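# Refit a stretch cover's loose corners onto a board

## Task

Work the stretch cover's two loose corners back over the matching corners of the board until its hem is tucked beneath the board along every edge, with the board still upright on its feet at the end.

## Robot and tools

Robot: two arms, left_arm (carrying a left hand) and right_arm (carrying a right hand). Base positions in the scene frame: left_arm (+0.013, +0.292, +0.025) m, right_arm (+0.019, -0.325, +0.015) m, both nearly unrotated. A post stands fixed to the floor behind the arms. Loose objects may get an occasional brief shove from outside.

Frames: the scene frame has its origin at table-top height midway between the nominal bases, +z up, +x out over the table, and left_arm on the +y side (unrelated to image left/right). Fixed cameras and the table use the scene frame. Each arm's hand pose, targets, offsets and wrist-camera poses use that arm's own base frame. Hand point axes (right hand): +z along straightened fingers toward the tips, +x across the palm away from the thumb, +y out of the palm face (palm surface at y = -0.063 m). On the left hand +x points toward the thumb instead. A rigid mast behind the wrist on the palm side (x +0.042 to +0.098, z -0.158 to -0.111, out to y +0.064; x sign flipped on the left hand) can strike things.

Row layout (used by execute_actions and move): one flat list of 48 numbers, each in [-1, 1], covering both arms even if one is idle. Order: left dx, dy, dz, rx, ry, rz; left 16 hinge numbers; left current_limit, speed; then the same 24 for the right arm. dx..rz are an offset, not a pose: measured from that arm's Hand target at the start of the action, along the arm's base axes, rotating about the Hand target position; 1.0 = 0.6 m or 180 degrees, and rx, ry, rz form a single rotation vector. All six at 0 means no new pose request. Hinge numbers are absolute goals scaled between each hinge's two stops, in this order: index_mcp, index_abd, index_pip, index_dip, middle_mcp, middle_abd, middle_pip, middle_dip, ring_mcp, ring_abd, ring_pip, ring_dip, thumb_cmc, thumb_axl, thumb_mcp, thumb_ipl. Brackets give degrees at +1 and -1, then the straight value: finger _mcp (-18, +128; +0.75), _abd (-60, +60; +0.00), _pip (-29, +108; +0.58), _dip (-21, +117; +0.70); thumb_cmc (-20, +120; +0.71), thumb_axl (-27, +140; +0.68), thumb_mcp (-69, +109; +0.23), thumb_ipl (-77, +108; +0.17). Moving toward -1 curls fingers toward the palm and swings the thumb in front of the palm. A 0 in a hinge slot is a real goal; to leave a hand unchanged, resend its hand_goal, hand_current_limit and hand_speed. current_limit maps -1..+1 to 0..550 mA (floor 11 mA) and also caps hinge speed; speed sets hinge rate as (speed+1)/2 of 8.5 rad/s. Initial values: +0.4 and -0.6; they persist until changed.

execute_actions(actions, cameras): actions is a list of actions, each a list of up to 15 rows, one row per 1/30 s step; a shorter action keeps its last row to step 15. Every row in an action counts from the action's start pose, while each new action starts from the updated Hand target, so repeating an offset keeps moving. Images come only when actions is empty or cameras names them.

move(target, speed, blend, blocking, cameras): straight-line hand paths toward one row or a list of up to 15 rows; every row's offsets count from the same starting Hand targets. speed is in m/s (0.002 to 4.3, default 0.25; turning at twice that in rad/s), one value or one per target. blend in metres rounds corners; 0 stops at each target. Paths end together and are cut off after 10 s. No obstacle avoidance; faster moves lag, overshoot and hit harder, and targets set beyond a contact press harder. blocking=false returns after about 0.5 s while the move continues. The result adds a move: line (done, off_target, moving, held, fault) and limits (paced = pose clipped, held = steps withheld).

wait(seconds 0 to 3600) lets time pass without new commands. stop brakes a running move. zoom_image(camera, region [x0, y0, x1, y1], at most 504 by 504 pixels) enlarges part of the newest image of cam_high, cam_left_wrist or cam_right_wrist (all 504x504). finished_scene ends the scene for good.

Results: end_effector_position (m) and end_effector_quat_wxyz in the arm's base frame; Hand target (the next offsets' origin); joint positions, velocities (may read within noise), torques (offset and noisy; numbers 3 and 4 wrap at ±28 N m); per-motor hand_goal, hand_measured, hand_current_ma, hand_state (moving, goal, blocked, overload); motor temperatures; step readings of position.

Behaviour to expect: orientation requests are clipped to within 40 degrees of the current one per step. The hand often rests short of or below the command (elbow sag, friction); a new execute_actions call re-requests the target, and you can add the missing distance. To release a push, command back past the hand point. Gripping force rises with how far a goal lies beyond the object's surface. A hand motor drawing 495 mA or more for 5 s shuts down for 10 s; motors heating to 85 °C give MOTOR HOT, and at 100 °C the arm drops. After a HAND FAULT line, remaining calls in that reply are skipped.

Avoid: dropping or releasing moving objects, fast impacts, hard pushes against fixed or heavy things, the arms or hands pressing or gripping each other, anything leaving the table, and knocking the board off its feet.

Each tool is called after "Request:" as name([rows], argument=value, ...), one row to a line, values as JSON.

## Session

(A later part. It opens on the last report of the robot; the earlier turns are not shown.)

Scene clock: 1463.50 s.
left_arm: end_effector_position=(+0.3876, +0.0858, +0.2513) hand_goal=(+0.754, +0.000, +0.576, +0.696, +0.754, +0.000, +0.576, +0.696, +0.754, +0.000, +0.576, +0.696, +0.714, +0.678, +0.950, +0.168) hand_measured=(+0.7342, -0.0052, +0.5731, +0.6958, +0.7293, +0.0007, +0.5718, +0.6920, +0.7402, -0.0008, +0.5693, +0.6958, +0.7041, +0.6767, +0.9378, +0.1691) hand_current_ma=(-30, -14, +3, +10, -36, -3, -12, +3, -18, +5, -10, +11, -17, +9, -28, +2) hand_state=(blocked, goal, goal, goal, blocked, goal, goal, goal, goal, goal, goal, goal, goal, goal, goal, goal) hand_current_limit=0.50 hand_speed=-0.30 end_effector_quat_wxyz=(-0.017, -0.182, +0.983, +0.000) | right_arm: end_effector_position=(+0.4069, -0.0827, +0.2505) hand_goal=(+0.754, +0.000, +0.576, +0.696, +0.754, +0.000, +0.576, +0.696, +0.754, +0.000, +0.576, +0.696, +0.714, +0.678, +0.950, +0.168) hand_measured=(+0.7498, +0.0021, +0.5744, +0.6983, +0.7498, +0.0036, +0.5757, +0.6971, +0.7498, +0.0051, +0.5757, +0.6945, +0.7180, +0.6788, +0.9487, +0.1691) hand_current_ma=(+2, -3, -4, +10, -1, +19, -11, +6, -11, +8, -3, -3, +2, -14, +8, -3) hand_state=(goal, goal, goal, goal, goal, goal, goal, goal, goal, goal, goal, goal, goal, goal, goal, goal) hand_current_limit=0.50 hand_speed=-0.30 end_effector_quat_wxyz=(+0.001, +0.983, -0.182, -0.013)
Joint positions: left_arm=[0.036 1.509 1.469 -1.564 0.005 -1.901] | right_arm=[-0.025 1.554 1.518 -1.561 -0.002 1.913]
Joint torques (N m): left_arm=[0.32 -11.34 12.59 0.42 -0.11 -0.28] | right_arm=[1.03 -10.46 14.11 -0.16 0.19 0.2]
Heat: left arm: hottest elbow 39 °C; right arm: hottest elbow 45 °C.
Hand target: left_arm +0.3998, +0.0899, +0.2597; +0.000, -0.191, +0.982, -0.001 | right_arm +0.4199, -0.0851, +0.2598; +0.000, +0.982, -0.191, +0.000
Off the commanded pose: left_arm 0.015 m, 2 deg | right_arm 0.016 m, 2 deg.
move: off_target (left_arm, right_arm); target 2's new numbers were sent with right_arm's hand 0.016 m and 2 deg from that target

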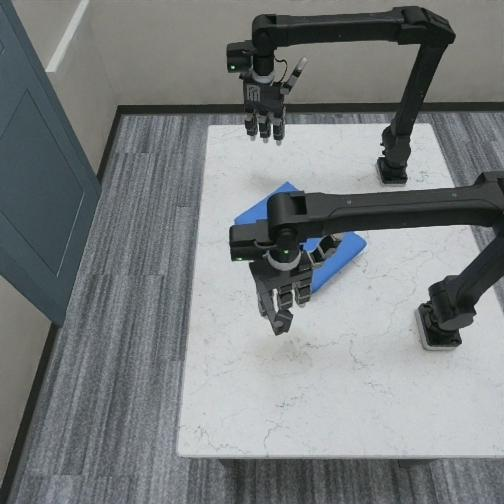

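Request:
move([
  [-0.065,0.0,-0.2,-0.166,-0.474,-0.0956, 0.754,0,0.576,0.696,0.754,0,0.576,0.696,0.754,0,0.576,0.696,0.714,0.678,0.95,0.168,0.5,-0.3, -0.0513,0.0,-0.2,0.1638,-0.4747,0.0959, 0.754,0,0.576,0.696,0.754,0,0.576,0.696,0.754,0,0.576,0.696,0.714,0.678,0.95,0.168,0.5,-0.3],
  [-0.065,-0.114,-0.3277,-0.166,-0.474,-0.0956, 0.754,0,0.576,0.696,0.754,0,0.576,0.696,0.754,0,0.576,0.696,0.714,0.678,0.95,0.168,0.5,-0.3, -0.0513,0.114,-0.3278,0.1638,-0.4747,0.0959, 0.754,0,0.576,0.696,0.754,0,0.576,0.696,0.754,0,0.576,0.696,0.714,0.678,0.95,0.168,0.5,-0.3],
], speed=0.3, blend=[0.03,0], cameras=["cam_left_wrist","cam_right_wrist"])

Request:
zoom_image(camera="cam_left_wrist", region=[80, 180, 240, 340])

Request:
zoom_image(camera="cam_right_wrist", region=[264, 200, 424, 360])

Scene clock: 1476.43 s.
left_arm: end_effector_position=(+0.3622, +0.0218, +0.0634) hand_goal=(+0.754, +0.000, +0.576, +0.696, +0.754, +0.000, +0.576, +0.696, +0.754, +0.000, +0.576, +0.696, +0.714, +0.678, +0.950, +0.168) hand_measured=(+0.7330, +0.0080, +0.5731, +0.6958, +0.7281, +0.0080, +0.5718, +0.6932, +0.7390, +0.0065, +0.5705, +0.6958, +0.7041, +0.6767, +0.9378, +0.1691) hand_current_ma=(-31, -4, -1, +7, -31, +5, -18, +3, -19, +8, -10, +12, -17, +7, -23, +5) hand_state=(blocked, goal, goal, goal, blocked, goal, goal, goal, goal, goal, goal, goal, goal, goal, goal, goal) hand_current_limit=0.50 hand_speed=-0.30 end_effector_quat_wxyz=(+0.608, +0.003, +0.709, -0.356) | right_arm: end_effector_position=(+0.3914, -0.0180, +0.0668) hand_goal=(+0.754, +0.000, +0.576, +0.696, +0.754, +0.000, +0.576, +0.696, +0.754, +0.000, +0.576, +0.696, +0.714, +0.678, +0.950, +0.168) hand_measured=(+0.7498, +0.0007, +0.5757, +0.6983, +0.7498, +0.0051, +0.5757, +0.6958, +0.7511, +0.0051, +0.5770, +0.6945, +0.7092, +0.6788, +0.9477, +0.1691) hand_current_ma=(-34, -4, +12, -9, +8, -2, +9, -13, -15, +5, +11, -4, -3, +0, +7, +10) hand_state=(goal, goal, goal, goal, goal, goal, goal, goal, goal, goal, goal, goal, goal, goal, goal, goal) hand_current_limit=0.50 hand_speed=-0.30 end_effector_quat_wxyz=(-0.350, +0.707, +0.005, +0.615)
Joint positions: left_arm=[0.304 1.576 0.069 1.497 0.839 -2.089] | right_arm=[-0.233 1.591 0.135 1.455 -0.758 2.081]
Joint torques (N m): left_arm=[-0.44 -4.48 1.83 2.77 -0.1 -0.23] | right_arm=[1.67 -5.01 2.99 2.99 0.12 0.14]
Heat: left arm: hottest elbow 40 °C; right arm: hottest elbow 46 °C.
Hand target: left_arm +0.3609, +0.0214, +0.0632; +0.610, +0.000, +0.707, -0.358 | right_arm +0.3891, -0.0166, +0.0631; -0.354, +0.708, +0.000, +0.612
Off the commanded pose: left_arm 0.001 m, 0 deg | right_arm 0.005 m, 1 deg.
move: done
cam_left_wrist: T_world_to_cam=[[-0.16, -0.1257, 0.97908, -0.0383], [-0.96397, -0.19364, -0.1824, 0.31684], [0.21251, -0.97299, -0.09018, 0.07363]] pos_world=[0.28364, 0.12818, 0.10192]
cam_right_wrist: T_world_to_cam=[[0.07196, -0.10337, -0.99204, 0.07616], [-0.96944, 0.22662, -0.09393, 0.34223], [0.23452, 0.96848, -0.0839, 0.05678]] pos_world=[0.31298, -0.12468, 0.11246]

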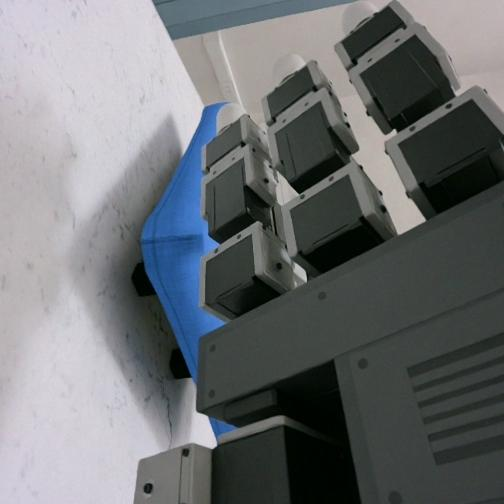

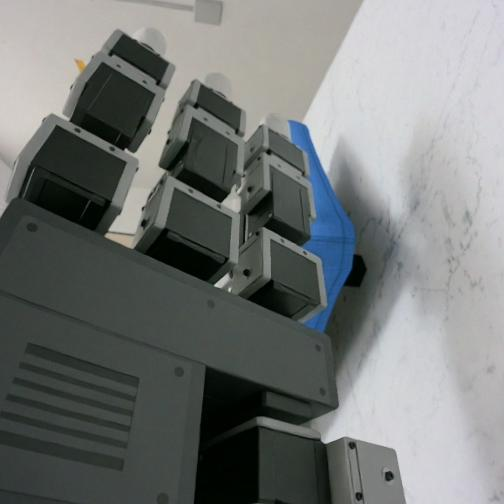

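Scaled by 3.150 from the camera's image (finer frame: 720x720).

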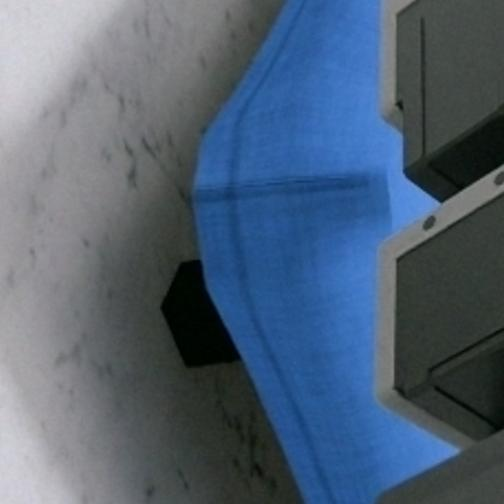

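Scaled by 3.150 from the camera's image (finer frame: 720x720).

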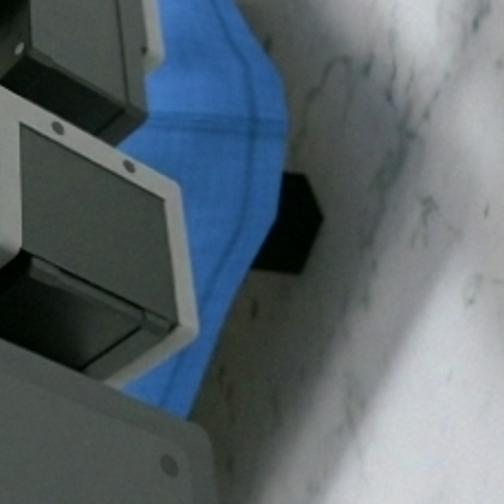

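Request:
move([
  [0.2,0.05,0.03,0,0,0, 0.754,0,0.576,0.696,0.754,0,0.576,0.696,0.754,0,0.576,0.696,0.714,0.678,0.95,0.168,0.5,-0.3, 0,0,0,0,0,0, 0.754,0,0.576,0.696,0.754,0,0.576,0.696,0.754,0,0.576,0.696,0.714,0.678,0.95,0.168,0.5,-0.3],
  [0.34,-0.1,0.0,0,0,0, 0.754,0,0.576,0.696,0.754,0,0.576,0.696,0.754,0,0.576,0.696,0.714,0.678,0.95,0.168,0.5,-0.3, 0,0,0,0,0,0, 0.754,0,0.576,0.696,0.754,0,0.576,0.696,0.754,0,0.576,0.696,0.714,0.678,0.95,0.168,0.5,-0.3],
], speed=0.25, blend=[0.03,0], cameras=["cam_left_wrist","cam_high"])

Request:
zoom_image(camera="cam_left_wrist", region=[80, 180, 240, 340])

Scene clock: 1496.47 s.
left_arm: end_effector_position=(+0.5572, -0.0402, +0.0655) hand_goal=(+0.754, +0.000, +0.576, +0.696, +0.754, +0.000, +0.576, +0.696, +0.754, +0.000, +0.576, +0.696, +0.714, +0.678, +0.950, +0.168) hand_measured=(+0.7330, +0.0080, +0.5731, +0.6945, +0.7293, +0.0080, +0.5718, +0.6932, +0.7402, +0.0065, +0.5693, +0.6945, +0.7041, +0.6767, +0.9368, +0.1691) hand_current_ma=(-27, -5, +2, +14, -32, +2, -17, +3, -18, +6, -8, +11, -17, +5, -33, +8) hand_state=(blocked, goal, goal, goal, blocked, goal, goal, goal, goal, goal, goal, goal, goal, goal, goal, goal) hand_current_limit=0.50 hand_speed=-0.30 end_effector_quat_wxyz=(+0.611, +0.005, +0.706, -0.358) | right_arm: end_effector_position=(+0.3913, -0.0179, +0.0667) hand_goal=(+0.754, +0.000, +0.576, +0.696, +0.754, +0.000, +0.576, +0.696, +0.754, +0.000, +0.576, +0.696, +0.714, +0.678, +0.950, +0.168) hand_measured=(+0.7486, +0.0021, +0.5744, +0.6983, +0.7498, +0.0051, +0.5757, +0.6958, +0.7498, +0.0065, +0.5770, +0.6945, +0.7104, +0.6788, +0.9487, +0.1691) hand_current_ma=(-22, -4, -4, +3, -8, +22, +8, -1, -12, -2, -7, +2, -6, -13, +14, +3) hand_state=(goal, goal, goal, goal, goal, goal, goal, goal, goal, goal, goal, goal, goal, goal, goal, goal) hand_current_limit=0.50 hand_speed=-0.30 end_effector_quat_wxyz=(-0.350, +0.707, +0.005, +0.614)
Joint positions: left_arm=[-0.012 1.789 0.57 1.223 0.525 -2.096] | right_arm=[-0.233 1.591 0.135 1.455 -0.758 2.081]
Joint torques (N m): left_arm=[-0.15 -11.11 6.86 1.66 -0.09 -0.18] | right_arm=[1.61 -5.07 2.99 3 0.12 0.16]
Heat: left arm: hottest elbow 38 °C; right arm: hottest elbow 44 °C.
Hand target: left_arm +0.5649, -0.0385, +0.0632; +0.610, +0.000, +0.707, -0.358 | right_arm +0.3891, -0.0166, +0.0631; -0.354, +0.708, +0.000, +0.612
Off the commanded pose: left_arm 0.008 m, 1 deg | right_arm 0.004 m, 1 deg.
move: done
cam_left_wrist: T_world_to_cam=[[-0.16963, -0.12201, 0.97793, -0.01147], [-0.96264, -0.19203, -0.19093, 0.49302], [0.21108, -0.97378, -0.08488, -0.02752]] pos_world=[0.47846, 0.06647, 0.10302]
Images, in order (width x height): cam_high 504x504, cam_left_wrist 504x504.

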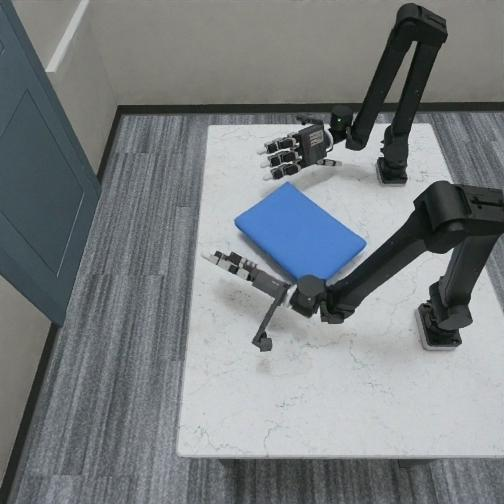

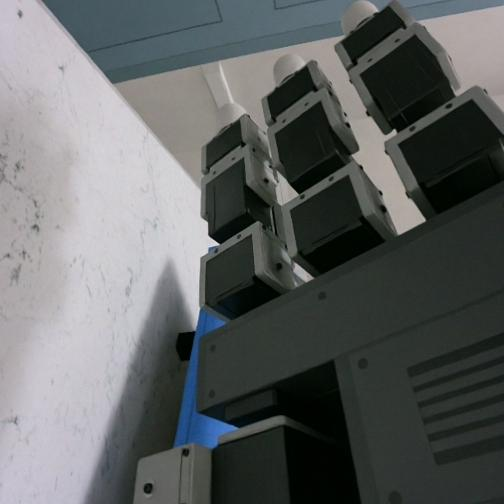

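Scaled by 3.150 from the camera's image (finer frame: 720x720).

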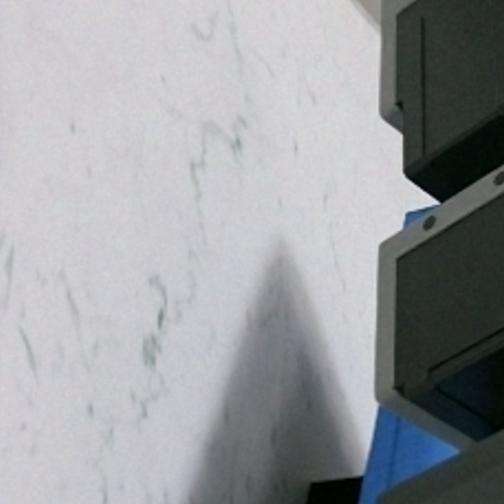

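Request:
move([
  [0.02,-0.14,0.05,0,0,0, 0.754,0,0.576,0.696,0.754,0,0.576,0.696,0.754,0,0.576,0.696,0.714,0.678,0.95,0.168,0.5,-0.3, 0,0,0,0,0,0, 0.754,0,0.576,0.696,0.754,0,0.576,0.696,0.754,0,0.576,0.696,0.714,0.678,0.95,0.168,0.5,-0.3],
], speed=0.2, cameras=["cam_left_wrist"])

Request:
zoom_image(camera="cam_left_wrist", region=[80, 150, 240, 310])

Scene clock: 1503.57 s.
left_arm: end_effector_position=(+0.5685, -0.1174, +0.0843) hand_goal=(+0.754, +0.000, +0.576, +0.696, +0.754, +0.000, +0.576, +0.696, +0.754, +0.000, +0.576, +0.696, +0.714, +0.678, +0.950, +0.168) hand_measured=(+0.7318, +0.0080, +0.5731, +0.6945, +0.7293, +0.0080, +0.5705, +0.6932, +0.7390, +0.0080, +0.5693, +0.6958, +0.6187, +0.7557, +0.9645, +0.1786) hand_current_ma=(-25, -4, +5, +8, -27, +5, -15, +4, -20, +4, -11, +8, -117, +115, +12, +20) hand_state=(blocked, goal, goal, goal, blocked, goal, goal, goal, goal, goal, goal, goal, blocked, blocked, goal, goal) hand_current_limit=0.50 hand_speed=-0.30 end_effector_quat_wxyz=(+0.606, +0.001, +0.712, -0.353) | right_arm: end_effector_position=(+0.3913, -0.0179, +0.0667) hand_goal=(+0.754, +0.000, +0.576, +0.696, +0.754, +0.000, +0.576, +0.696, +0.754, +0.000, +0.576, +0.696, +0.714, +0.678, +0.950, +0.168) hand_measured=(+0.7498, +0.0021, +0.5757, +0.6983, +0.7498, +0.0051, +0.5757, +0.6958, +0.7498, +0.0065, +0.5770, +0.6932, +0.7092, +0.6788, +0.9487, +0.1681) hand_current_ma=(-12, -3, +12, +8, +12, +13, -13, +9, -18, +1, +10, -6, -8, -18, +12, +10) hand_state=(goal, goal, goal, goal, goal, goal, goal, goal, goal, goal, goal, goal, goal, goal, goal, goal) hand_current_limit=0.50 hand_speed=-0.30 end_effector_quat_wxyz=(-0.350, +0.707, +0.005, +0.614)
Joint positions: left_arm=[-0.212 1.74 0.631 1.093 0.316 -2.093] | right_arm=[-0.233 1.591 0.135 1.455 -0.758 2.081]
Joint torques (N m): left_arm=[-0.85 -13.16 8.16 1.72 -0.09 -0.21] | right_arm=[1.61 -5.07 2.99 3 0.12 0.15]
Heat: left arm: hottest elbow 38 °C; right arm: hottest elbow 43 °C.
Hand target: left_arm +0.5768, -0.1225, +0.0932; +0.610, +0.000, +0.707, -0.358 | right_arm +0.3891, -0.0166, +0.0631; -0.354, +0.708, +0.000, +0.612
Off the commanded pose: left_arm 0.013 m, 1 deg | right_arm 0.004 m, 1 deg.
move: off_target (left_arm)
cam_left_wrist: T_world_to_cam=[[-0.15156, -0.12948, 0.97993, -0.04866], [-0.96419, -0.19893, -0.17541, 0.49142], [0.21765, -0.97142, -0.0947, -0.10611]] pos_world=[0.48954, -0.01163, 0.12383]

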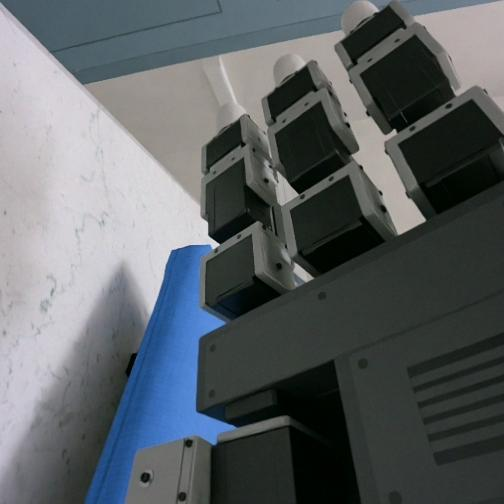

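Scaled by 3.150 from the camera's image (finer frame: 720x720).

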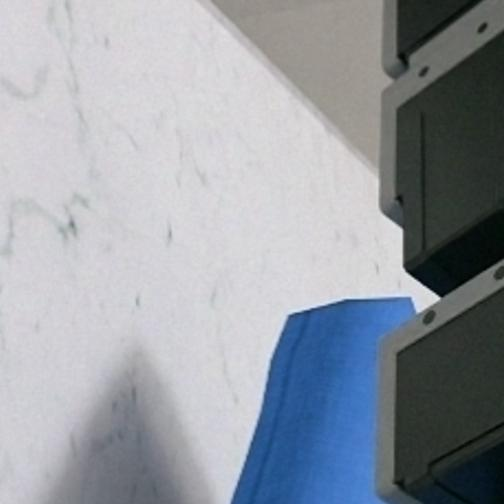

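Request:
move([
  [-0.211,0.2875,0.178,0,0,0, 0.754,0,0.576,0.696,0.754,0,0.576,0.696,0.754,0,0.576,0.696,0.714,0.678,0.226,0.168,0.5,-0.3, 0.0,-0.06,0.15,0,0,0, 0.754,0,0.576,0.696,0.754,0,0.576,0.696,0.754,0,0.576,0.696,0.714,0.678,0.226,0.168,0.5,-0.3],
  [-0.328,0.3375,0.2613,0.2876,0.41,-0.0437, 0.754,0,0.576,0.696,0.754,0,0.576,0.696,0.754,0,0.576,0.696,0.714,0.678,0.226,0.168,0.5,-0.3, 0.035,-0.072,0.3115,-0.2876,0.41,0.0437, 0.754,0,0.576,0.696,0.754,0,0.576,0.696,0.754,0,0.576,0.696,0.714,0.678,0.226,0.168,0.5,-0.3],
  [-0.3613,0.2875,0.2613,0.5258,0.1404,-0.3849, 0.0685,0,-0.0803,0.1884,-0.3425,0,-0.5912,-0.1739,-0.3425,0,-0.5912,-0.1739,0.714,0.678,0.226,0.168,0.5,-0.3, 0.018,-0.022,0.3115,-0.5258,0.1404,0.3849, 0.0685,0,-0.0803,0.1884,-0.3425,0,-0.5912,-0.1739,-0.3425,0,-0.5912,-0.1739,0.714,0.678,0.226,0.168,0.5,-0.3],
], speed=0.4, blend=[0.03,0.03,0], cameras=["cam_high"])

Request:
zoom_image(camera="cam_high", region=[225, 160, 385, 320])

Scene clock: 1530.07 s.
left_arm: end_effector_position=(+0.3632, +0.0478, +0.2496) hand_goal=(+0.068, +0.000, -0.080, +0.188, -0.342, +0.000, -0.592, -0.174, -0.342, +0.000, -0.592, -0.174, +0.714, +0.678, +0.226, +0.168) hand_measured=(+0.1035, +0.0021, -0.0620, +0.1925, -0.2740, +0.0051, -0.5830, -0.1706, -0.2933, +0.0065, -0.5804, -0.1731, +0.6979, +0.6872, +0.2163, +0.1729) hand_current_ma=(+39, -6, +25, +11, +80, +4, -2, +15, +57, +9, +9, +10, -20, +22, -20, +8) hand_state=(blocked, goal, goal, goal, blocked, goal, goal, goal, blocked, goal, goal, goal, goal, goal, goal, goal) hand_current_limit=0.50 hand_speed=-0.30 end_effector_quat_wxyz=(-0.003, +0.706, +0.709, +0.003) | right_arm: end_effector_position=(+0.4027, -0.0277, +0.2485) hand_goal=(+0.068, +0.000, -0.080, +0.188, -0.342, +0.000, -0.592, -0.174, -0.342, +0.000, -0.592, -0.174, +0.714, +0.678, +0.226, +0.168) hand_measured=(+0.0733, +0.0021, -0.0813, +0.1862, -0.3343, +0.0007, -0.5920, -0.1782, -0.3319, +0.0051, -0.5920, -0.1782, +0.7104, +0.6777, +0.2232, +0.1691) hand_current_ma=(-4, +7, -3, +6, +18, +4, +13, -3, +13, -10, +8, -5, -10, -22, -13, +12) hand_state=(goal, goal, goal, goal, goal, goal, goal, goal, goal, goal, goal, goal, goal, goal, goal, goal) hand_current_limit=0.50 hand_speed=-0.30 end_effector_quat_wxyz=(+0.001, +0.708, +0.706, -0.001)
Joint positions: left_arm=[0.086 1.064 1.07 -1.577 -0.008 0.082] | right_arm=[-0.012 1.169 1.144 -1.546 0.003 -0.008]
Joint torques (N m): left_arm=[0.5 -5.95 9.25 0.28 0.14 -0.07] | right_arm=[0.73 -7.53 10.06 0.38 0.03 -0.07]
Heat: left arm: hottest elbow 39 °C; right arm: hottest elbow 42 °C.
Hand target: left_arm +0.3600, +0.0501, +0.2498; -0.003, +0.705, +0.709, +0.000 | right_arm +0.3998, -0.0299, +0.2500; +0.001, +0.707, +0.707, +0.000
Off the commanded pose: left_arm 0.004 m, 0 deg | right_arm 0.004 m, 0 deg.
move: done

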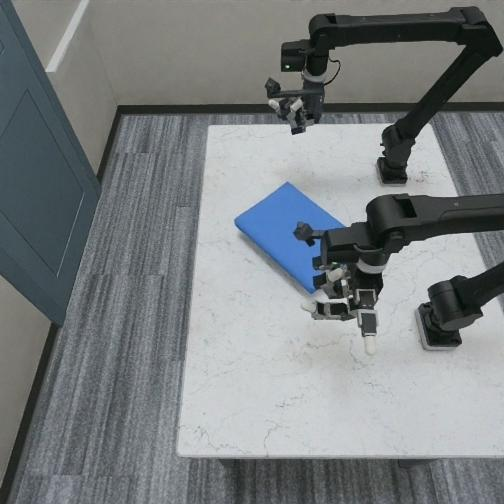

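Scaled by 3.150 from the camera's image (finer frame: 720x720).

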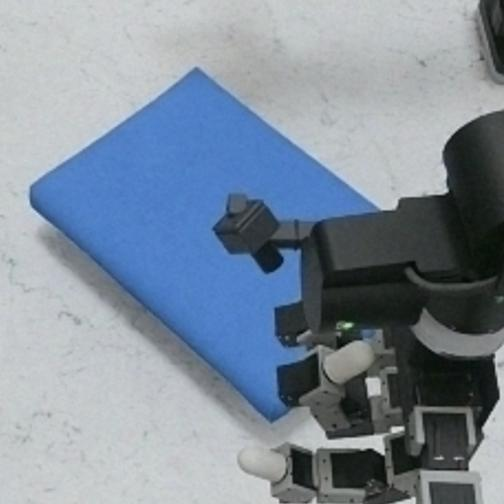

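Request:
move([
  [-0.044,-0.02,-0.2,0.1306,0.1306,-0.4874, 0.0685,0,-0.0803,0.1884,-0.3425,0,-0.5912,-0.1739,-0.3425,0,-0.5912,-0.1739,0.714,0.678,0.226,0.168,0.4,-0.3, -0.0497,0.02,-0.2,-0.1306,0.1306,0.4874, 0.0685,0,-0.0803,0.1884,-0.3425,0,-0.5912,-0.1739,-0.3425,0,-0.5912,-0.1739,0.714,0.678,0.226,0.168,0.4,-0.3],
  [-0.044,-0.05,-0.3163,0.1306,0.1306,-0.4874, 0.0685,0,-0.0803,0.1884,-0.3425,0,-0.5912,-0.1739,-0.3425,0,-0.5912,-0.1739,0.714,0.678,0.226,0.168,0.4,-0.3, -0.0497,0.033,-0.3167,-0.1306,0.1306,0.4874, 0.0685,0,-0.0803,0.1884,-0.3425,0,-0.5912,-0.1739,-0.3425,0,-0.5912,-0.1739,0.714,0.678,0.226,0.168,0.4,-0.3],
  [-0.044,-0.106,-0.3918,0.1306,0.1306,-0.4874, 0.0685,0,-0.0803,0.1884,-0.3425,0,-0.5912,-0.1739,-0.3425,0,-0.5912,-0.1739,0.714,0.678,0.226,0.168,0.4,-0.3, -0.0497,0.0938,-0.391,-0.1306,0.1306,0.4874, 0.0685,0,-0.0803,0.1884,-0.3425,0,-0.5912,-0.1739,-0.3425,0,-0.5912,-0.1739,0.714,0.678,0.226,0.168,0.4,-0.3],
], speed=[0.35,0.2,0.08], blend=[0.03,0.01,0], cameras=["cam_high"])

Request:
zoom_image(camera="cam_high", region=[225, 160, 385, 320])

Scene clock: 1546.93 s.
left_arm: end_effector_position=(+0.3314, -0.0107, +0.0180) hand_goal=(+0.068, +0.000, -0.080, +0.188, -0.342, +0.000, -0.592, -0.174, -0.342, +0.000, -0.592, -0.174, +0.714, +0.678, +0.226, +0.168) hand_measured=(+0.0950, +0.0051, -0.0633, +0.1925, -0.2740, +0.0065, -0.5830, -0.1706, -0.2933, +0.0065, -0.5817, -0.1731, +0.6991, +0.6872, +0.2173, +0.1729) hand_current_ma=(+36, +2, +26, +13, +78, +6, -2, +15, +57, +1, +10, +11, -23, +20, -16, +11) hand_state=(blocked, goal, goal, goal, blocked, goal, goal, goal, blocked, goal, goal, goal, goal, goal, goal, goal) hand_current_limit=0.40 hand_speed=-0.30 end_effector_quat_wxyz=(-0.262, +0.965, +0.002, +0.000) | right_arm: end_effector_position=(+0.3709, +0.0239, +0.0232) hand_goal=(+0.068, +0.000, -0.080, +0.188, -0.342, +0.000, -0.592, -0.174, -0.342, +0.000, -0.592, -0.174, +0.714, +0.678, +0.226, +0.168) hand_measured=(+0.0612, -0.0052, -0.0877, +0.1874, -0.3343, +0.0021, -0.5920, -0.1782, -0.3319, +0.0065, -0.5920, -0.1770, +0.7092, +0.6788, +0.2232, +0.1691) hand_current_ma=(-30, -3, -10, +4, +22, +19, +8, -8, +26, +7, +9, -7, +4, +7, +2, +10) hand_state=(goal, goal, goal, goal, goal, goal, goal, goal, goal, goal, goal, goal, goal, goal, goal, goal) hand_current_limit=0.40 hand_speed=-0.30 end_effector_quat_wxyz=(+0.005, -0.001, +0.966, -0.258)
Joint positions: left_arm=[-0.08 1.359 0.712 -0.972 -0.528 1.474] | right_arm=[0.107 1.45 0.82 -0.992 0.521 -1.451]
Joint torques (N m): left_arm=[-1.08 -6.95 7.06 0.84 -0.22 -0.28] | right_arm=[2.08 -7.41 7.83 0.58 0.28 0.24]
Heat: left arm: hottest elbow 38 °C; right arm: hottest elbow 44 °C.
Hand target: left_arm +0.3338, -0.0135, +0.0149; -0.261, +0.965, +0.003, +0.003 | right_arm +0.3700, +0.0264, +0.0154; +0.001, +0.000, +0.966, -0.258
Off the commanded pose: left_arm 0.005 m, 0 deg | right_arm 0.008 m, 1 deg.
move: done

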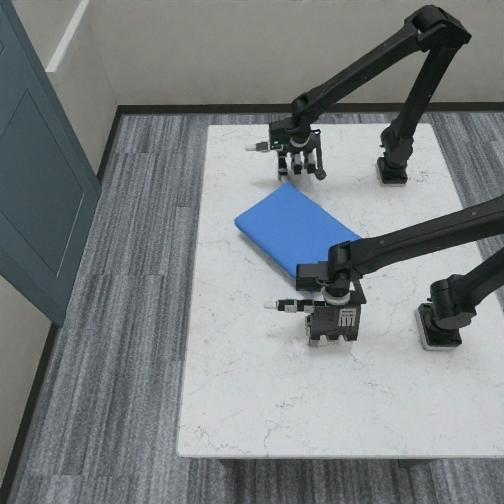

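Scaled by 3.150 from the camera's image (finer frame: 720x720).

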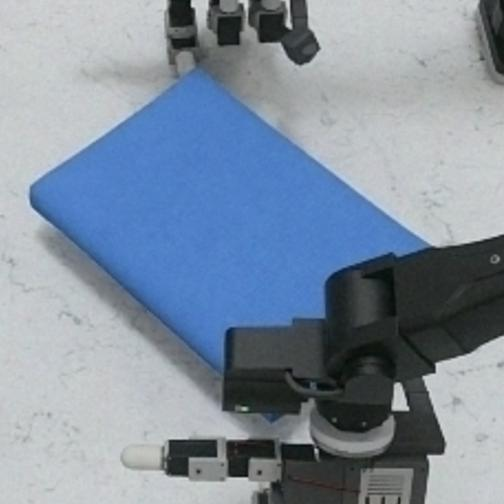

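Request:
move([
  [-0.007,-0.0775,0.0,0,0,0, 0.0685,0,-0.0803,0.1884,-0.3425,0,-0.5912,-0.1739,-0.3425,0,-0.5912,-0.1739,0.714,0.678,0.226,0.168,0.4,-0.3, -0.017,0.086,0.0,0,0,0, 0.0685,0,-0.0803,0.1884,-0.3425,0,-0.5912,-0.1739,-0.3425,0,-0.5912,-0.1739,0.714,0.678,0.226,0.168,0.4,-0.3],
  [-0.007,-0.1275,0.007,0,0,0, 0.0685,0,-0.0803,0.1884,-0.3425,0,-0.5912,-0.1739,-0.3425,0,-0.5912,-0.1739,0.714,0.678,0.226,0.168,0.4,-0.3, -0.017,0.136,0.007,0,0,0, 0.0685,0,-0.0803,0.1884,-0.3425,0,-0.5912,-0.1739,-0.3425,0,-0.5912,-0.1739,0.714,0.678,0.226,0.168,0.4,-0.3],
], speed=0.05, blend=[0.005,0], cameras=["cam_high"])

Request:
zoom_image(camera="cam_high", region=[225, 160, 385, 320])

Scene clock: 1559.70 s.
left_arm: end_effector_position=(+0.3248, -0.0784, +0.0189) hand_goal=(+0.068, +0.000, -0.080, +0.188, -0.342, +0.000, -0.592, -0.174, -0.342, +0.000, -0.592, -0.174, +0.714, +0.678, +0.226, +0.168) hand_measured=(+0.1384, +0.0109, -0.0646, +0.2027, -0.2740, +0.0065, -0.5817, -0.1706, -0.2933, +0.0065, -0.5804, -0.1731, +0.6991, +0.6872, +0.2173, +0.1729) hand_current_ma=(+84, +2, +24, +28, +78, +1, +4, +14, +59, +3, +12, +9, -22, +23, -19, +10) hand_state=(blocked, goal, goal, goal, blocked, goal, goal, goal, blocked, goal, goal, goal, goal, goal, goal, goal) hand_current_limit=0.40 hand_speed=-0.30 end_effector_quat_wxyz=(-0.268, +0.963, +0.012, +0.006) | right_arm: end_effector_position=(+0.3565, +0.0941, +0.0241) hand_goal=(+0.068, +0.000, -0.080, +0.188, -0.342, +0.000, -0.592, -0.174, -0.342, +0.000, -0.592, -0.174, +0.714, +0.678, +0.226, +0.168) hand_measured=(+0.0926, +0.0021, -0.0749, +0.1938, -0.3343, +0.0007, -0.5932, -0.1782, -0.3319, +0.0065, -0.5920, -0.1770, +0.7092, +0.6788, +0.2232, +0.1691) hand_current_ma=(+42, +2, +5, +6, +10, +21, +6, -8, +17, +16, +18, +4, -11, -13, +6, -10) hand_state=(blocked, goal, goal, goal, goal, goal, goal, goal, goal, goal, goal, goal, goal, goal, goal, goal) hand_current_limit=0.40 hand_speed=-0.30 end_effector_quat_wxyz=(+0.009, +0.015, +0.964, -0.265)
Joint positions: left_arm=[-0.309 1.396 0.746 -1.096 -0.516 1.19] | right_arm=[0.324 1.472 0.842 -1.118 0.509 -1.169]
Joint torques (N m): left_arm=[-2.08 -6.24 9.18 -0.2 0.39 -0.16] | right_arm=[3.43 -6.42 10.09 -0.28 -0.49 0.01]
Heat: left arm: hottest elbow 38 °C; right arm: hottest elbow 43 °C.
Hand target: left_arm +0.3296, -0.0901, +0.0191; -0.261, +0.965, +0.002, +0.003 | right_arm +0.3598, +0.1081, +0.0196; +0.001, +0.000, +0.966, -0.258
Off the commanded pose: left_arm 0.013 m, 1 deg | right_arm 0.015 m, 2 deg.
move: off_target (left_arm, right_arm)

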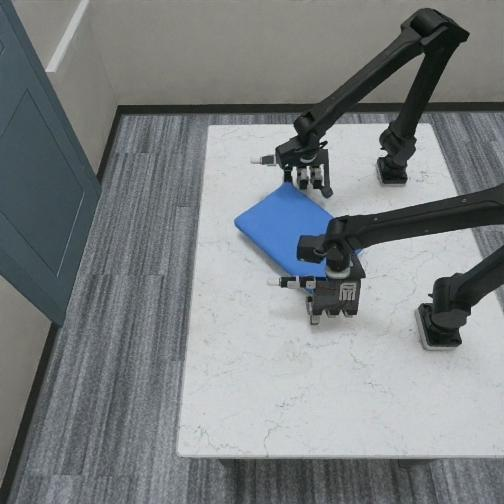

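Scaled by 3.150 from the camera's image (finer frame: 720x720).

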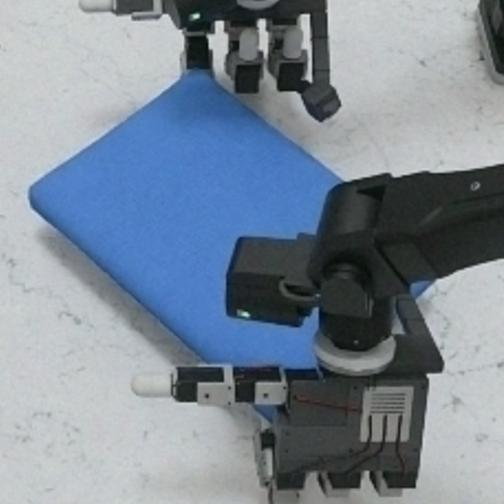

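Now lower, withdraw, raise.

Request:
move([
  [0.0,0.0,-0.025,0,0,0, 0.0685,0,-0.0803,0.1884,-0.3425,0,-0.5912,-0.1739,-0.3425,0,-0.5912,-0.1739,0.714,0.678,0.226,0.168,0.4,-0.3, 0.0,0.0,-0.027,0,0,0, 0.0685,0,-0.0803,0.1884,-0.3425,0,-0.5912,-0.1739,-0.3425,0,-0.5912,-0.1739,0.714,0.678,0.226,0.168,0.4,-0.3],
  [0.0,0.14,-0.025,0,0,0, 0.0685,0,-0.0803,0.1884,-0.3425,0,-0.5912,-0.1739,-0.3425,0,-0.5912,-0.1739,0.714,0.678,0.226,0.168,0.4,-0.3, 0.0,-0.14,-0.027,0,0,0, 0.0685,0,-0.0803,0.1884,-0.3425,0,-0.5912,-0.1739,-0.3425,0,-0.5912,-0.1739,0.714,0.678,0.226,0.168,0.4,-0.3],
  [0.0,0.38,0.25,0,0,0, 0.0685,0,-0.0803,0.1884,-0.3425,0,-0.5912,-0.1739,-0.3425,0,-0.5912,-0.1739,0.714,0.678,0.226,0.168,0.4,-0.3, 0.0,-0.35,0.25,0,0,0, 0.0685,0,-0.0803,0.1884,-0.3425,0,-0.5912,-0.1739,-0.3425,0,-0.5912,-0.1739,0.714,0.678,0.226,0.168,0.4,-0.3],
], speed=[0.04,0.07,0.3], blend=[0,0.01,0], cameras=["cam_high"])

Request:
zoom_image(camera="cam_high", region=[225, 160, 385, 320])

Request:
zoom_image(camera="cam_high", region=[280, 250, 340, 310])

Request:
zoom_image(camera="cam_high", region=[330, 210, 390, 270])

Scene clock: 1569.77 s.
left_arm: end_effector_position=(+0.3230, +0.1351, +0.1578) hand_goal=(+0.068, +0.000, -0.080, +0.188, -0.342, +0.000, -0.592, -0.174, -0.342, +0.000, -0.592, -0.174, +0.714, +0.678, +0.226, +0.168) hand_measured=(+0.0745, -0.0066, -0.0826, +0.2053, -0.2752, +0.0021, -0.5817, -0.1719, -0.2933, +0.0065, -0.5804, -0.1719, +0.6991, +0.6872, +0.2173, +0.1719) hand_current_ma=(+5, -18, +4, +24, +78, -1, +3, +11, +60, +6, +9, +8, -21, +21, -20, +13) hand_state=(goal, goal, goal, goal, blocked, goal, goal, goal, blocked, goal, goal, goal, goal, goal, goal, goal) hand_current_limit=0.40 hand_speed=-0.30 end_effector_quat_wxyz=(-0.260, +0.966, +0.004, -0.003) | right_arm: end_effector_position=(+0.3502, -0.0992, +0.1555) hand_goal=(+0.068, +0.000, -0.080, +0.188, -0.342, +0.000, -0.592, -0.174, -0.342, +0.000, -0.592, -0.174, +0.714, +0.678, +0.226, +0.168) hand_measured=(+0.0697, +0.0021, -0.0800, +0.1925, -0.3343, +0.0021, -0.5920, -0.1782, -0.3319, +0.0051, -0.5932, -0.1770, +0.7092, +0.6788, +0.2242, +0.1691) hand_current_ma=(-4, +6, -7, +16, +16, +3, +4, -4, +28, +2, +3, -9, -22, -4, -12, +2) hand_state=(goal, goal, goal, goal, goal, goal, goal, goal, goal, goal, goal, goal, goal, goal, goal, goal) hand_current_limit=0.40 hand_speed=-0.30 end_effector_quat_wxyz=(-0.010, +0.002, +0.967, -0.256)
Joint positions: left_arm=[0.384 1.17 0.952 -1.147 -0.488 1.997] | right_arm=[-0.255 1.237 1.004 -1.218 0.506 -1.853]
Joint torques (N m): left_arm=[-0.21 -6.77 12.11 0.27 -0.06 -0.06] | right_arm=[1.38 -7.41 13.22 0.12 0.24 -0.03]
Heat: left arm: hottest elbow 38 °C; right arm: hottest elbow 44 °C.
Hand target: left_arm +0.3296, +0.1379, +0.1691; -0.261, +0.965, +0.002, +0.003 | right_arm +0.3598, -0.1019, +0.1697; +0.001, +0.000, +0.966, -0.258
Off the commanded pose: left_arm 0.013 m, 1 deg | right_arm 0.017 m, 1 deg.
move: off_target (left_arm, right_arm)

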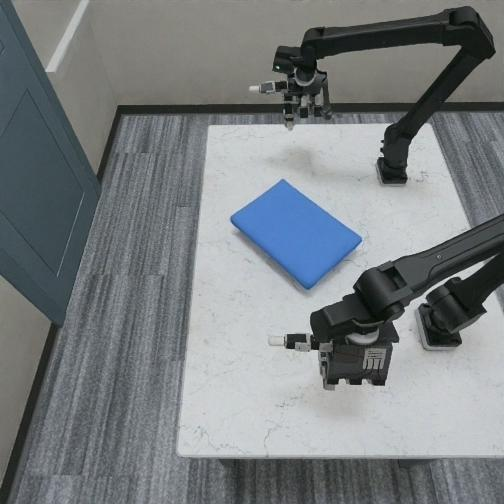

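Scaled by 3.150 from the camera's image (finer frame: 720x720).

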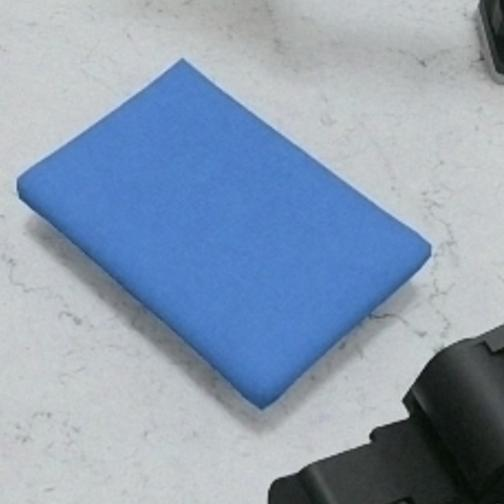

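Scaled by 8.400 from the camera's image (finer frame: 720x720).

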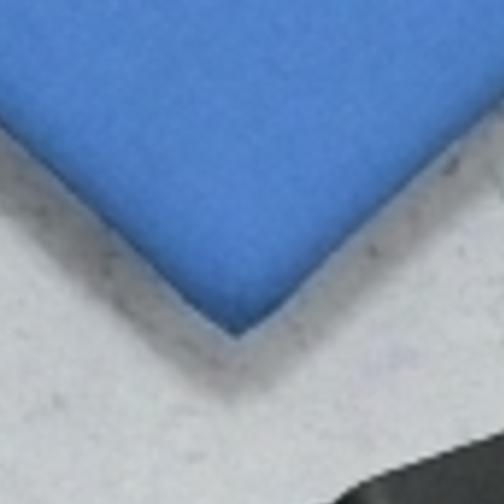

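Scaled by 8.400 from the camera's image (finer frame: 720x720).

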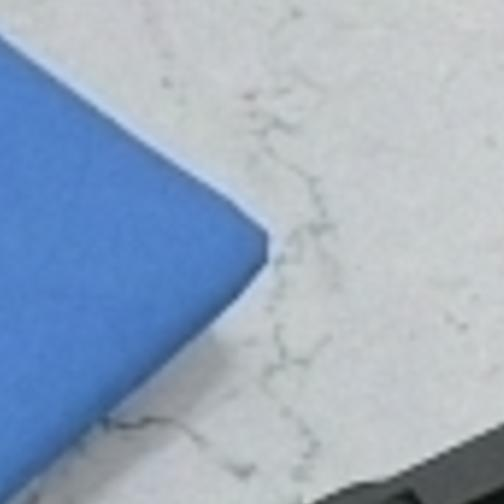

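Request:
move([
  [0.084,-0.063,0.168,-0.1306,-0.1306,0.4874, 0.754,0,0.576,0.696,0.754,0,0.576,0.696,0.754,0,0.576,0.696,0.714,0.678,0.226,0.168,0.5,-0.3, 0.067,0.07,0.167,0.1306,-0.1306,-0.4874, 0.754,0,0.576,0.696,0.754,0,0.576,0.696,0.754,0,0.576,0.696,0.714,0.678,0.226,0.168,0.5,-0.3],
  [0.117,-0.08,0.1515,-0.0443,0.2279,-0.8508, 0.754,0,0.576,0.696,0.754,0,0.576,0.696,0.754,0,0.576,0.696,0.714,0.678,0.95,0.168,0.5,-0.3, 0.1,0.028,0.1505,0.0443,0.2279,0.8508, 0.754,0,0.576,0.696,0.754,0,0.576,0.696,0.754,0,0.576,0.696,0.714,0.678,0.95,0.168,0.5,-0.3],
], speed=0.4, blend=[0.03,0])

Scene clock: 1588.13 s.
left_arm: end_effector_position=(+0.3877, +0.0859, +0.2520) hand_goal=(+0.754, +0.000, +0.576, +0.696, +0.754, +0.000, +0.576, +0.696, +0.754, +0.000, +0.576, +0.696, +0.714, +0.678, +0.950, +0.168) hand_measured=(+0.7330, -0.0110, +0.5731, +0.6958, +0.7293, +0.0021, +0.5718, +0.6920, +0.7402, +0.0007, +0.5693, +0.6958, +0.6991, +0.6872, +0.9378, +0.1729) hand_current_ma=(-30, -19, +6, +5, -32, +0, -13, +5, -17, +3, -8, +10, -23, +21, -26, +11) hand_state=(blocked, goal, goal, goal, blocked, goal, goal, goal, goal, goal, goal, goal, goal, goal, goal, goal) hand_current_limit=0.50 hand_speed=-0.30 end_effector_quat_wxyz=(-0.018, -0.185, +0.982, -0.002) | right_arm: end_effector_position=(+0.4070, -0.0827, +0.2506) hand_goal=(+0.754, +0.000, +0.576, +0.696, +0.754, +0.000, +0.576, +0.696, +0.754, +0.000, +0.576, +0.696, +0.714, +0.678, +0.950, +0.168) hand_measured=(+0.7498, +0.0021, +0.5744, +0.6983, +0.7511, +0.0036, +0.5757, +0.6971, +0.7511, +0.0051, +0.5757, +0.6945, +0.7180, +0.6788, +0.9487, +0.1691) hand_current_ma=(-9, -4, -4, +8, +4, +12, +8, -9, -2, +0, +6, +6, -17, +7, +7, +9) hand_state=(goal, goal, goal, goal, goal, goal, goal, goal, goal, goal, goal, goal, goal, goal, goal, goal) hand_current_limit=0.50 hand_speed=-0.30 end_effector_quat_wxyz=(+0.001, +0.983, -0.183, -0.013)
Joint positions: left_arm=[0.039 1.511 1.474 -1.568 0.01 -1.905] | right_arm=[-0.025 1.554 1.519 -1.561 -0.001 1.913]
Joint torques (N m): left_arm=[0.32 -11.46 12.41 0.49 -0.11 -0.28] | right_arm=[1.03 -10.46 14.12 -0.17 0.19 0.2]
Heat: left arm: hottest elbow 39 °C; right arm: hottest elbow 47 °C.
Hand target: left_arm +0.3997, +0.0900, +0.2599; -0.002, -0.194, +0.981, -0.003 | right_arm +0.4198, -0.0851, +0.2599; +0.000, +0.982, -0.191, -0.001
Off the commanded pose: left_arm 0.015 m, 2 deg | right_arm 0.016 m, 2 deg.
move: off_target (left_arm, right_arm); target 2's new numbers were sent with right_arm's hand 0.016 m and 2 deg from that target

Request:
execute_actions(actions=[])

Scene clock: 1596.13 s.
left_arm: end_effector_position=(+0.3877, +0.0859, +0.2520) hand_goal=(+0.754, +0.000, +0.576, +0.696, +0.754, +0.000, +0.576, +0.696, +0.754, +0.000, +0.576, +0.696, +0.714, +0.678, +0.950, +0.168) hand_measured=(+0.7330, -0.0110, +0.5731, +0.6958, +0.7293, +0.0021, +0.5731, +0.6920, +0.7402, +0.0007, +0.5693, +0.6958, +0.6991, +0.6883, +0.9378, +0.1729) hand_current_ma=(-25, -19, -1, +13, -34, -2, -10, +2, -10, +3, -5, +9, -25, +18, -20, +9) hand_state=(blocked, goal, goal, goal, blocked, goal, goal, goal, goal, goal, goal, goal, goal, goal, goal, goal) hand_current_limit=0.50 hand_speed=-0.30 end_effector_quat_wxyz=(-0.018, -0.185, +0.982, -0.002) | right_arm: end_effector_position=(+0.4070, -0.0827, +0.2506) hand_goal=(+0.754, +0.000, +0.576, +0.696, +0.754, +0.000, +0.576, +0.696, +0.754, +0.000, +0.576, +0.696, +0.714, +0.678, +0.950, +0.168) hand_measured=(+0.7486, +0.0021, +0.5757, +0.6983, +0.7511, +0.0036, +0.5757, +0.6958, +0.7511, +0.0051, +0.5757, +0.6945, +0.7180, +0.6788, +0.9487, +0.1691) hand_current_ma=(-6, -1, -13, +9, -2, +12, +8, -16, -16, +8, +16, +2, -2, +7, -11, -1) hand_state=(goal, goal, goal, goal, goal, goal, goal, goal, goal, goal, goal, goal, goal, goal, goal, goal) hand_current_limit=0.50 hand_speed=-0.30 end_effector_quat_wxyz=(+0.001, +0.983, -0.183, -0.013)
Joint positions: left_arm=[0.039 1.511 1.474 -1.568 0.01 -1.905] | right_arm=[-0.025 1.554 1.519 -1.561 -0.001 1.913]
Joint velocities: within noise
Joint torques (N m): left_arm=[0.38 -11.46 12.45 0.44 -0.11 -0.28] | right_arm=[1.03 -10.46 14.11 -0.17 0.19 0.2]
Motor temperatures (°C): left_arm=[29 29 40 27 28 29] | right_arm=[28 33 48 27 29 28]
Heat: left arm: hottest elbow 40 °C; right arm: hottest elbow 48 °C.
Hand target: left_arm +0.3997, +0.0900, +0.2599; -0.002, -0.194, +0.981, -0.003 | right_arm +0.4198, -0.0851, +0.2599; +0.000, +0.982, -0.191, -0.001
Off the commanded pose: left_arm 0.015 m, 2 deg | right_arm 0.016 m, 2 deg.
camera_calibration:
cam_left_wrist: T_world_to_cam=[[0.94076, -0.33515, 0.05148, -0.38593], [-0.25939, -0.61354, 0.74585, -0.08282], [-0.21839, -0.71502, -0.66412, 0.43718]] pos_world=[0.43706, 0.13243, 0.37198]
cam_right_wrist: T_world_to_cam=[[-0.96403, -0.26544, 0.01338, 0.40687], [-0.17151, 0.65978, 0.73163, -0.10648], [-0.20303, 0.70302, -0.68157, 0.4372]] pos_world=[0.46274, -0.12911, 0.37044]

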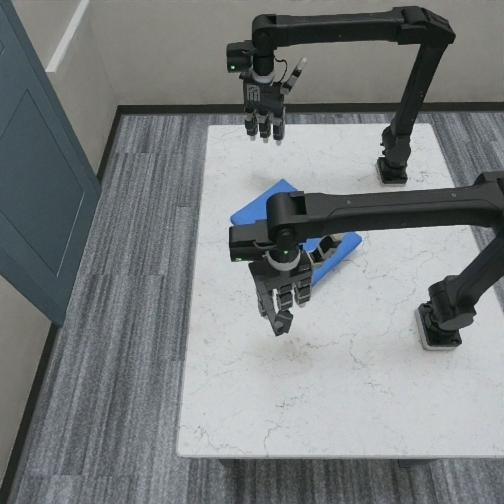

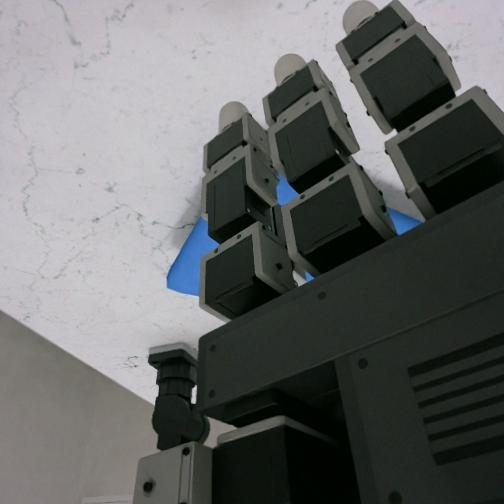

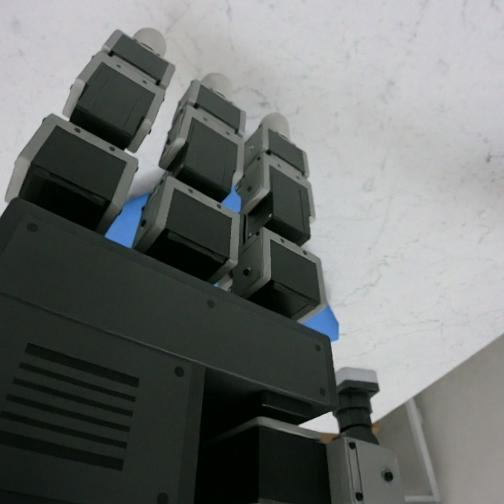

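Request:
move([
  [-0.052,0,-0.2,-0.166,-0.474,-0.0956,0.754,0,0.576,0.696,0.754,0,0.576,0.696,0.754,0,0.576,0.696,0.714,0.678,0.95,0.168,0.5,-0.3,-0.028,0,-0.2,0.1638,-0.4747,0.0959,0.754,0,0.576,0.696,0.754,0,0.576,0.696,0.754,0,0.576,0.696,0.714,0.678,0.95,0.168,0.5,-0.3],
  [-0.052,-0.138,-0.328,-0.166,-0.474,-0.0956,0.754,0,0.576,0.696,0.754,0,0.576,0.696,0.754,0,0.576,0.696,0.714,0.678,0.95,0.168,0.5,-0.3,-0.028,0.097,-0.328,0.1638,-0.4747,0.0959,0.754,0,0.576,0.696,0.754,0,0.576,0.696,0.754,0,0.576,0.696,0.714,0.678,0.95,0.168,0.5,-0.3],
], blend=[0.03, 0], speed=0.3, cameras=["all"])

Scene clock: 1604.20 s.
left_arm: end_effector_position=(+0.3699, +0.0081, +0.0634) hand_goal=(+0.754, +0.000, +0.576, +0.696, +0.754, +0.000, +0.576, +0.696, +0.754, +0.000, +0.576, +0.696, +0.714, +0.678, +0.950, +0.168) hand_measured=(+0.7330, +0.0080, +0.5731, +0.6945, +0.7293, +0.0095, +0.5718, +0.6920, +0.7402, +0.0080, +0.5705, +0.6958, +0.6991, +0.6872, +0.9368, +0.1729) hand_current_ma=(-24, -5, +1, +8, -35, +4, -17, +4, -18, +11, -8, +7, -23, +25, -25, +3) hand_state=(blocked, goal, goal, goal, blocked, goal, goal, goal, goal, goal, goal, goal, goal, goal, goal, goal) hand_current_limit=0.50 hand_speed=-0.30 end_effector_quat_wxyz=(+0.606, +0.002, +0.710, -0.358) | right_arm: end_effector_position=(+0.4047, -0.0285, +0.0669) hand_goal=(+0.754, +0.000, +0.576, +0.696, +0.754, +0.000, +0.576, +0.696, +0.754, +0.000, +0.576, +0.696, +0.714, +0.678, +0.950, +0.168) hand_measured=(+0.7498, +0.0021, +0.5757, +0.6983, +0.7498, +0.0051, +0.5757, +0.6958, +0.7498, +0.0051, +0.5757, +0.6945, +0.7104, +0.6788, +0.9487, +0.1691) hand_current_ma=(-22, -3, +2, +9, -11, +13, -11, -4, -3, +10, +3, -3, -20, -19, -9, +19) hand_state=(goal, goal, goal, goal, goal, goal, goal, goal, goal, goal, goal, goal, goal, goal, goal, goal) hand_current_limit=0.50 hand_speed=-0.30 end_effector_quat_wxyz=(-0.350, +0.708, +0.004, +0.614)
Joint positions: left_arm=[0.228 1.572 0.08 1.48 0.764 -2.095] | right_arm=[-0.264 1.602 0.177 1.423 -0.788 2.08]
Joint torques (N m): left_arm=[-0.62 -4.66 1.99 2.85 -0.1 -0.16] | right_arm=[1.67 -5.42 3.36 2.96 0.12 0.13]
Heat: left arm: hottest elbow 40 °C; right arm: hottest elbow 48 °C.
Hand target: left_arm +0.3686, +0.0072, +0.0632; +0.608, +0.000, +0.708, -0.360 | right_arm +0.4029, -0.0270, +0.0630; -0.354, +0.708, -0.001, +0.611
Off the commanded pose: left_arm 0.002 m, 0 deg | right_arm 0.004 m, 1 deg.
move: done
cam_left_wrist: T_world_to_cam=[[-0.15608, -0.12097, 0.98031, -0.0404], [-0.96511, -0.19256, -0.17742, 0.32175], [0.21023, -0.9738, -0.08669, 0.05936]] pos_world=[0.29174, 0.11487, 0.10184]
cam_right_wrist: T_world_to_cam=[[0.0698, -0.10313, -0.99222, 0.07507], [-0.96948, 0.22731, -0.09183, 0.35739], [0.23501, 0.96835, -0.08411, 0.0637]] pos_world=[0.32628, -0.13518, 0.11266]

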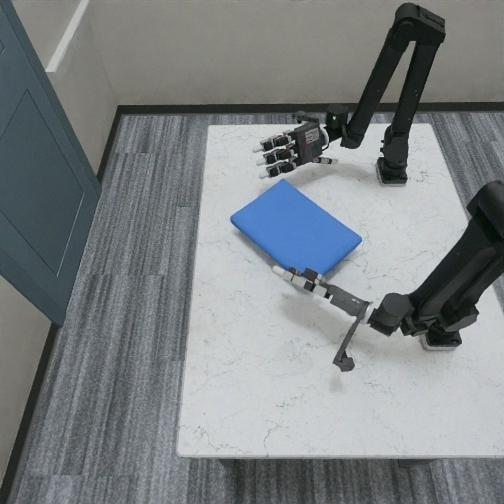

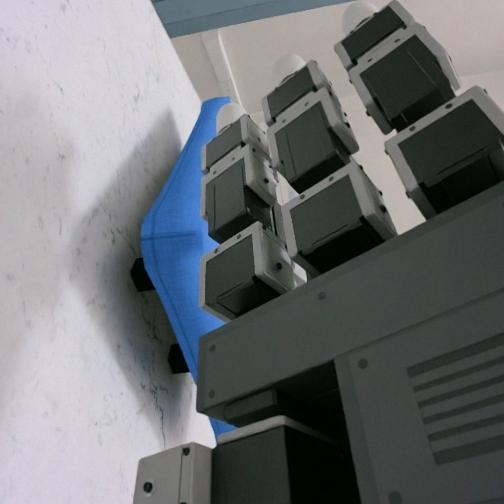

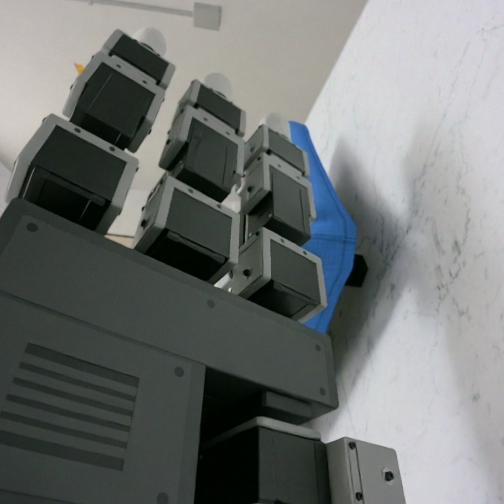

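Request:
zoom_image(camera="cam_left_wrist", region=[80, 180, 240, 340])

Request:
zoom_image(camera="cam_right_wrist", region=[264, 180, 424, 340])

Request:
zoom_image(camera="cam_high", region=[210, 160, 390, 300])

Scaled by 3.150 from the camera's image (finer frame: 720x720).

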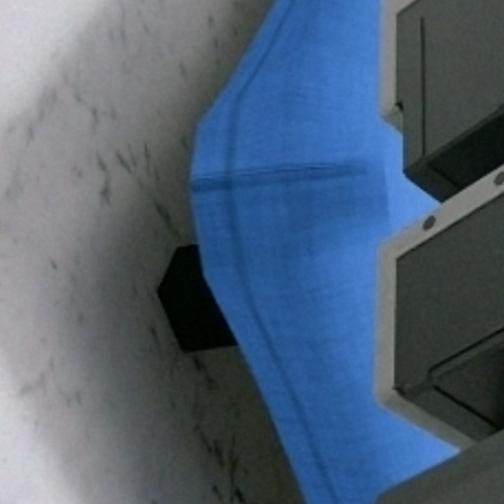

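Scaled by 3.150 from the camera's image (finer frame: 720x720).

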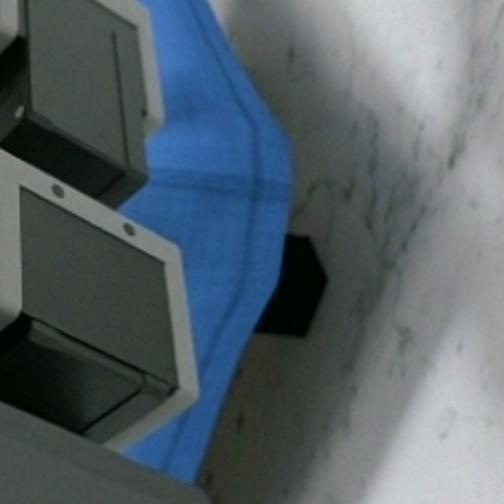

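Scaled by 2.800 from the camera's image (finer frame: 720x720).

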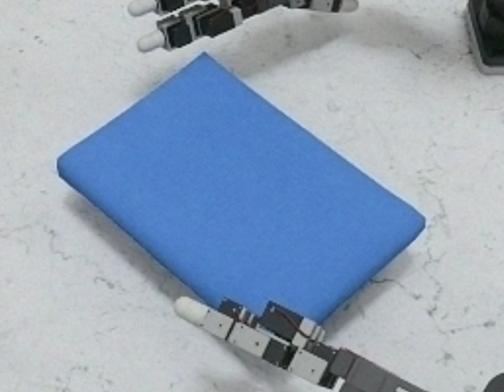

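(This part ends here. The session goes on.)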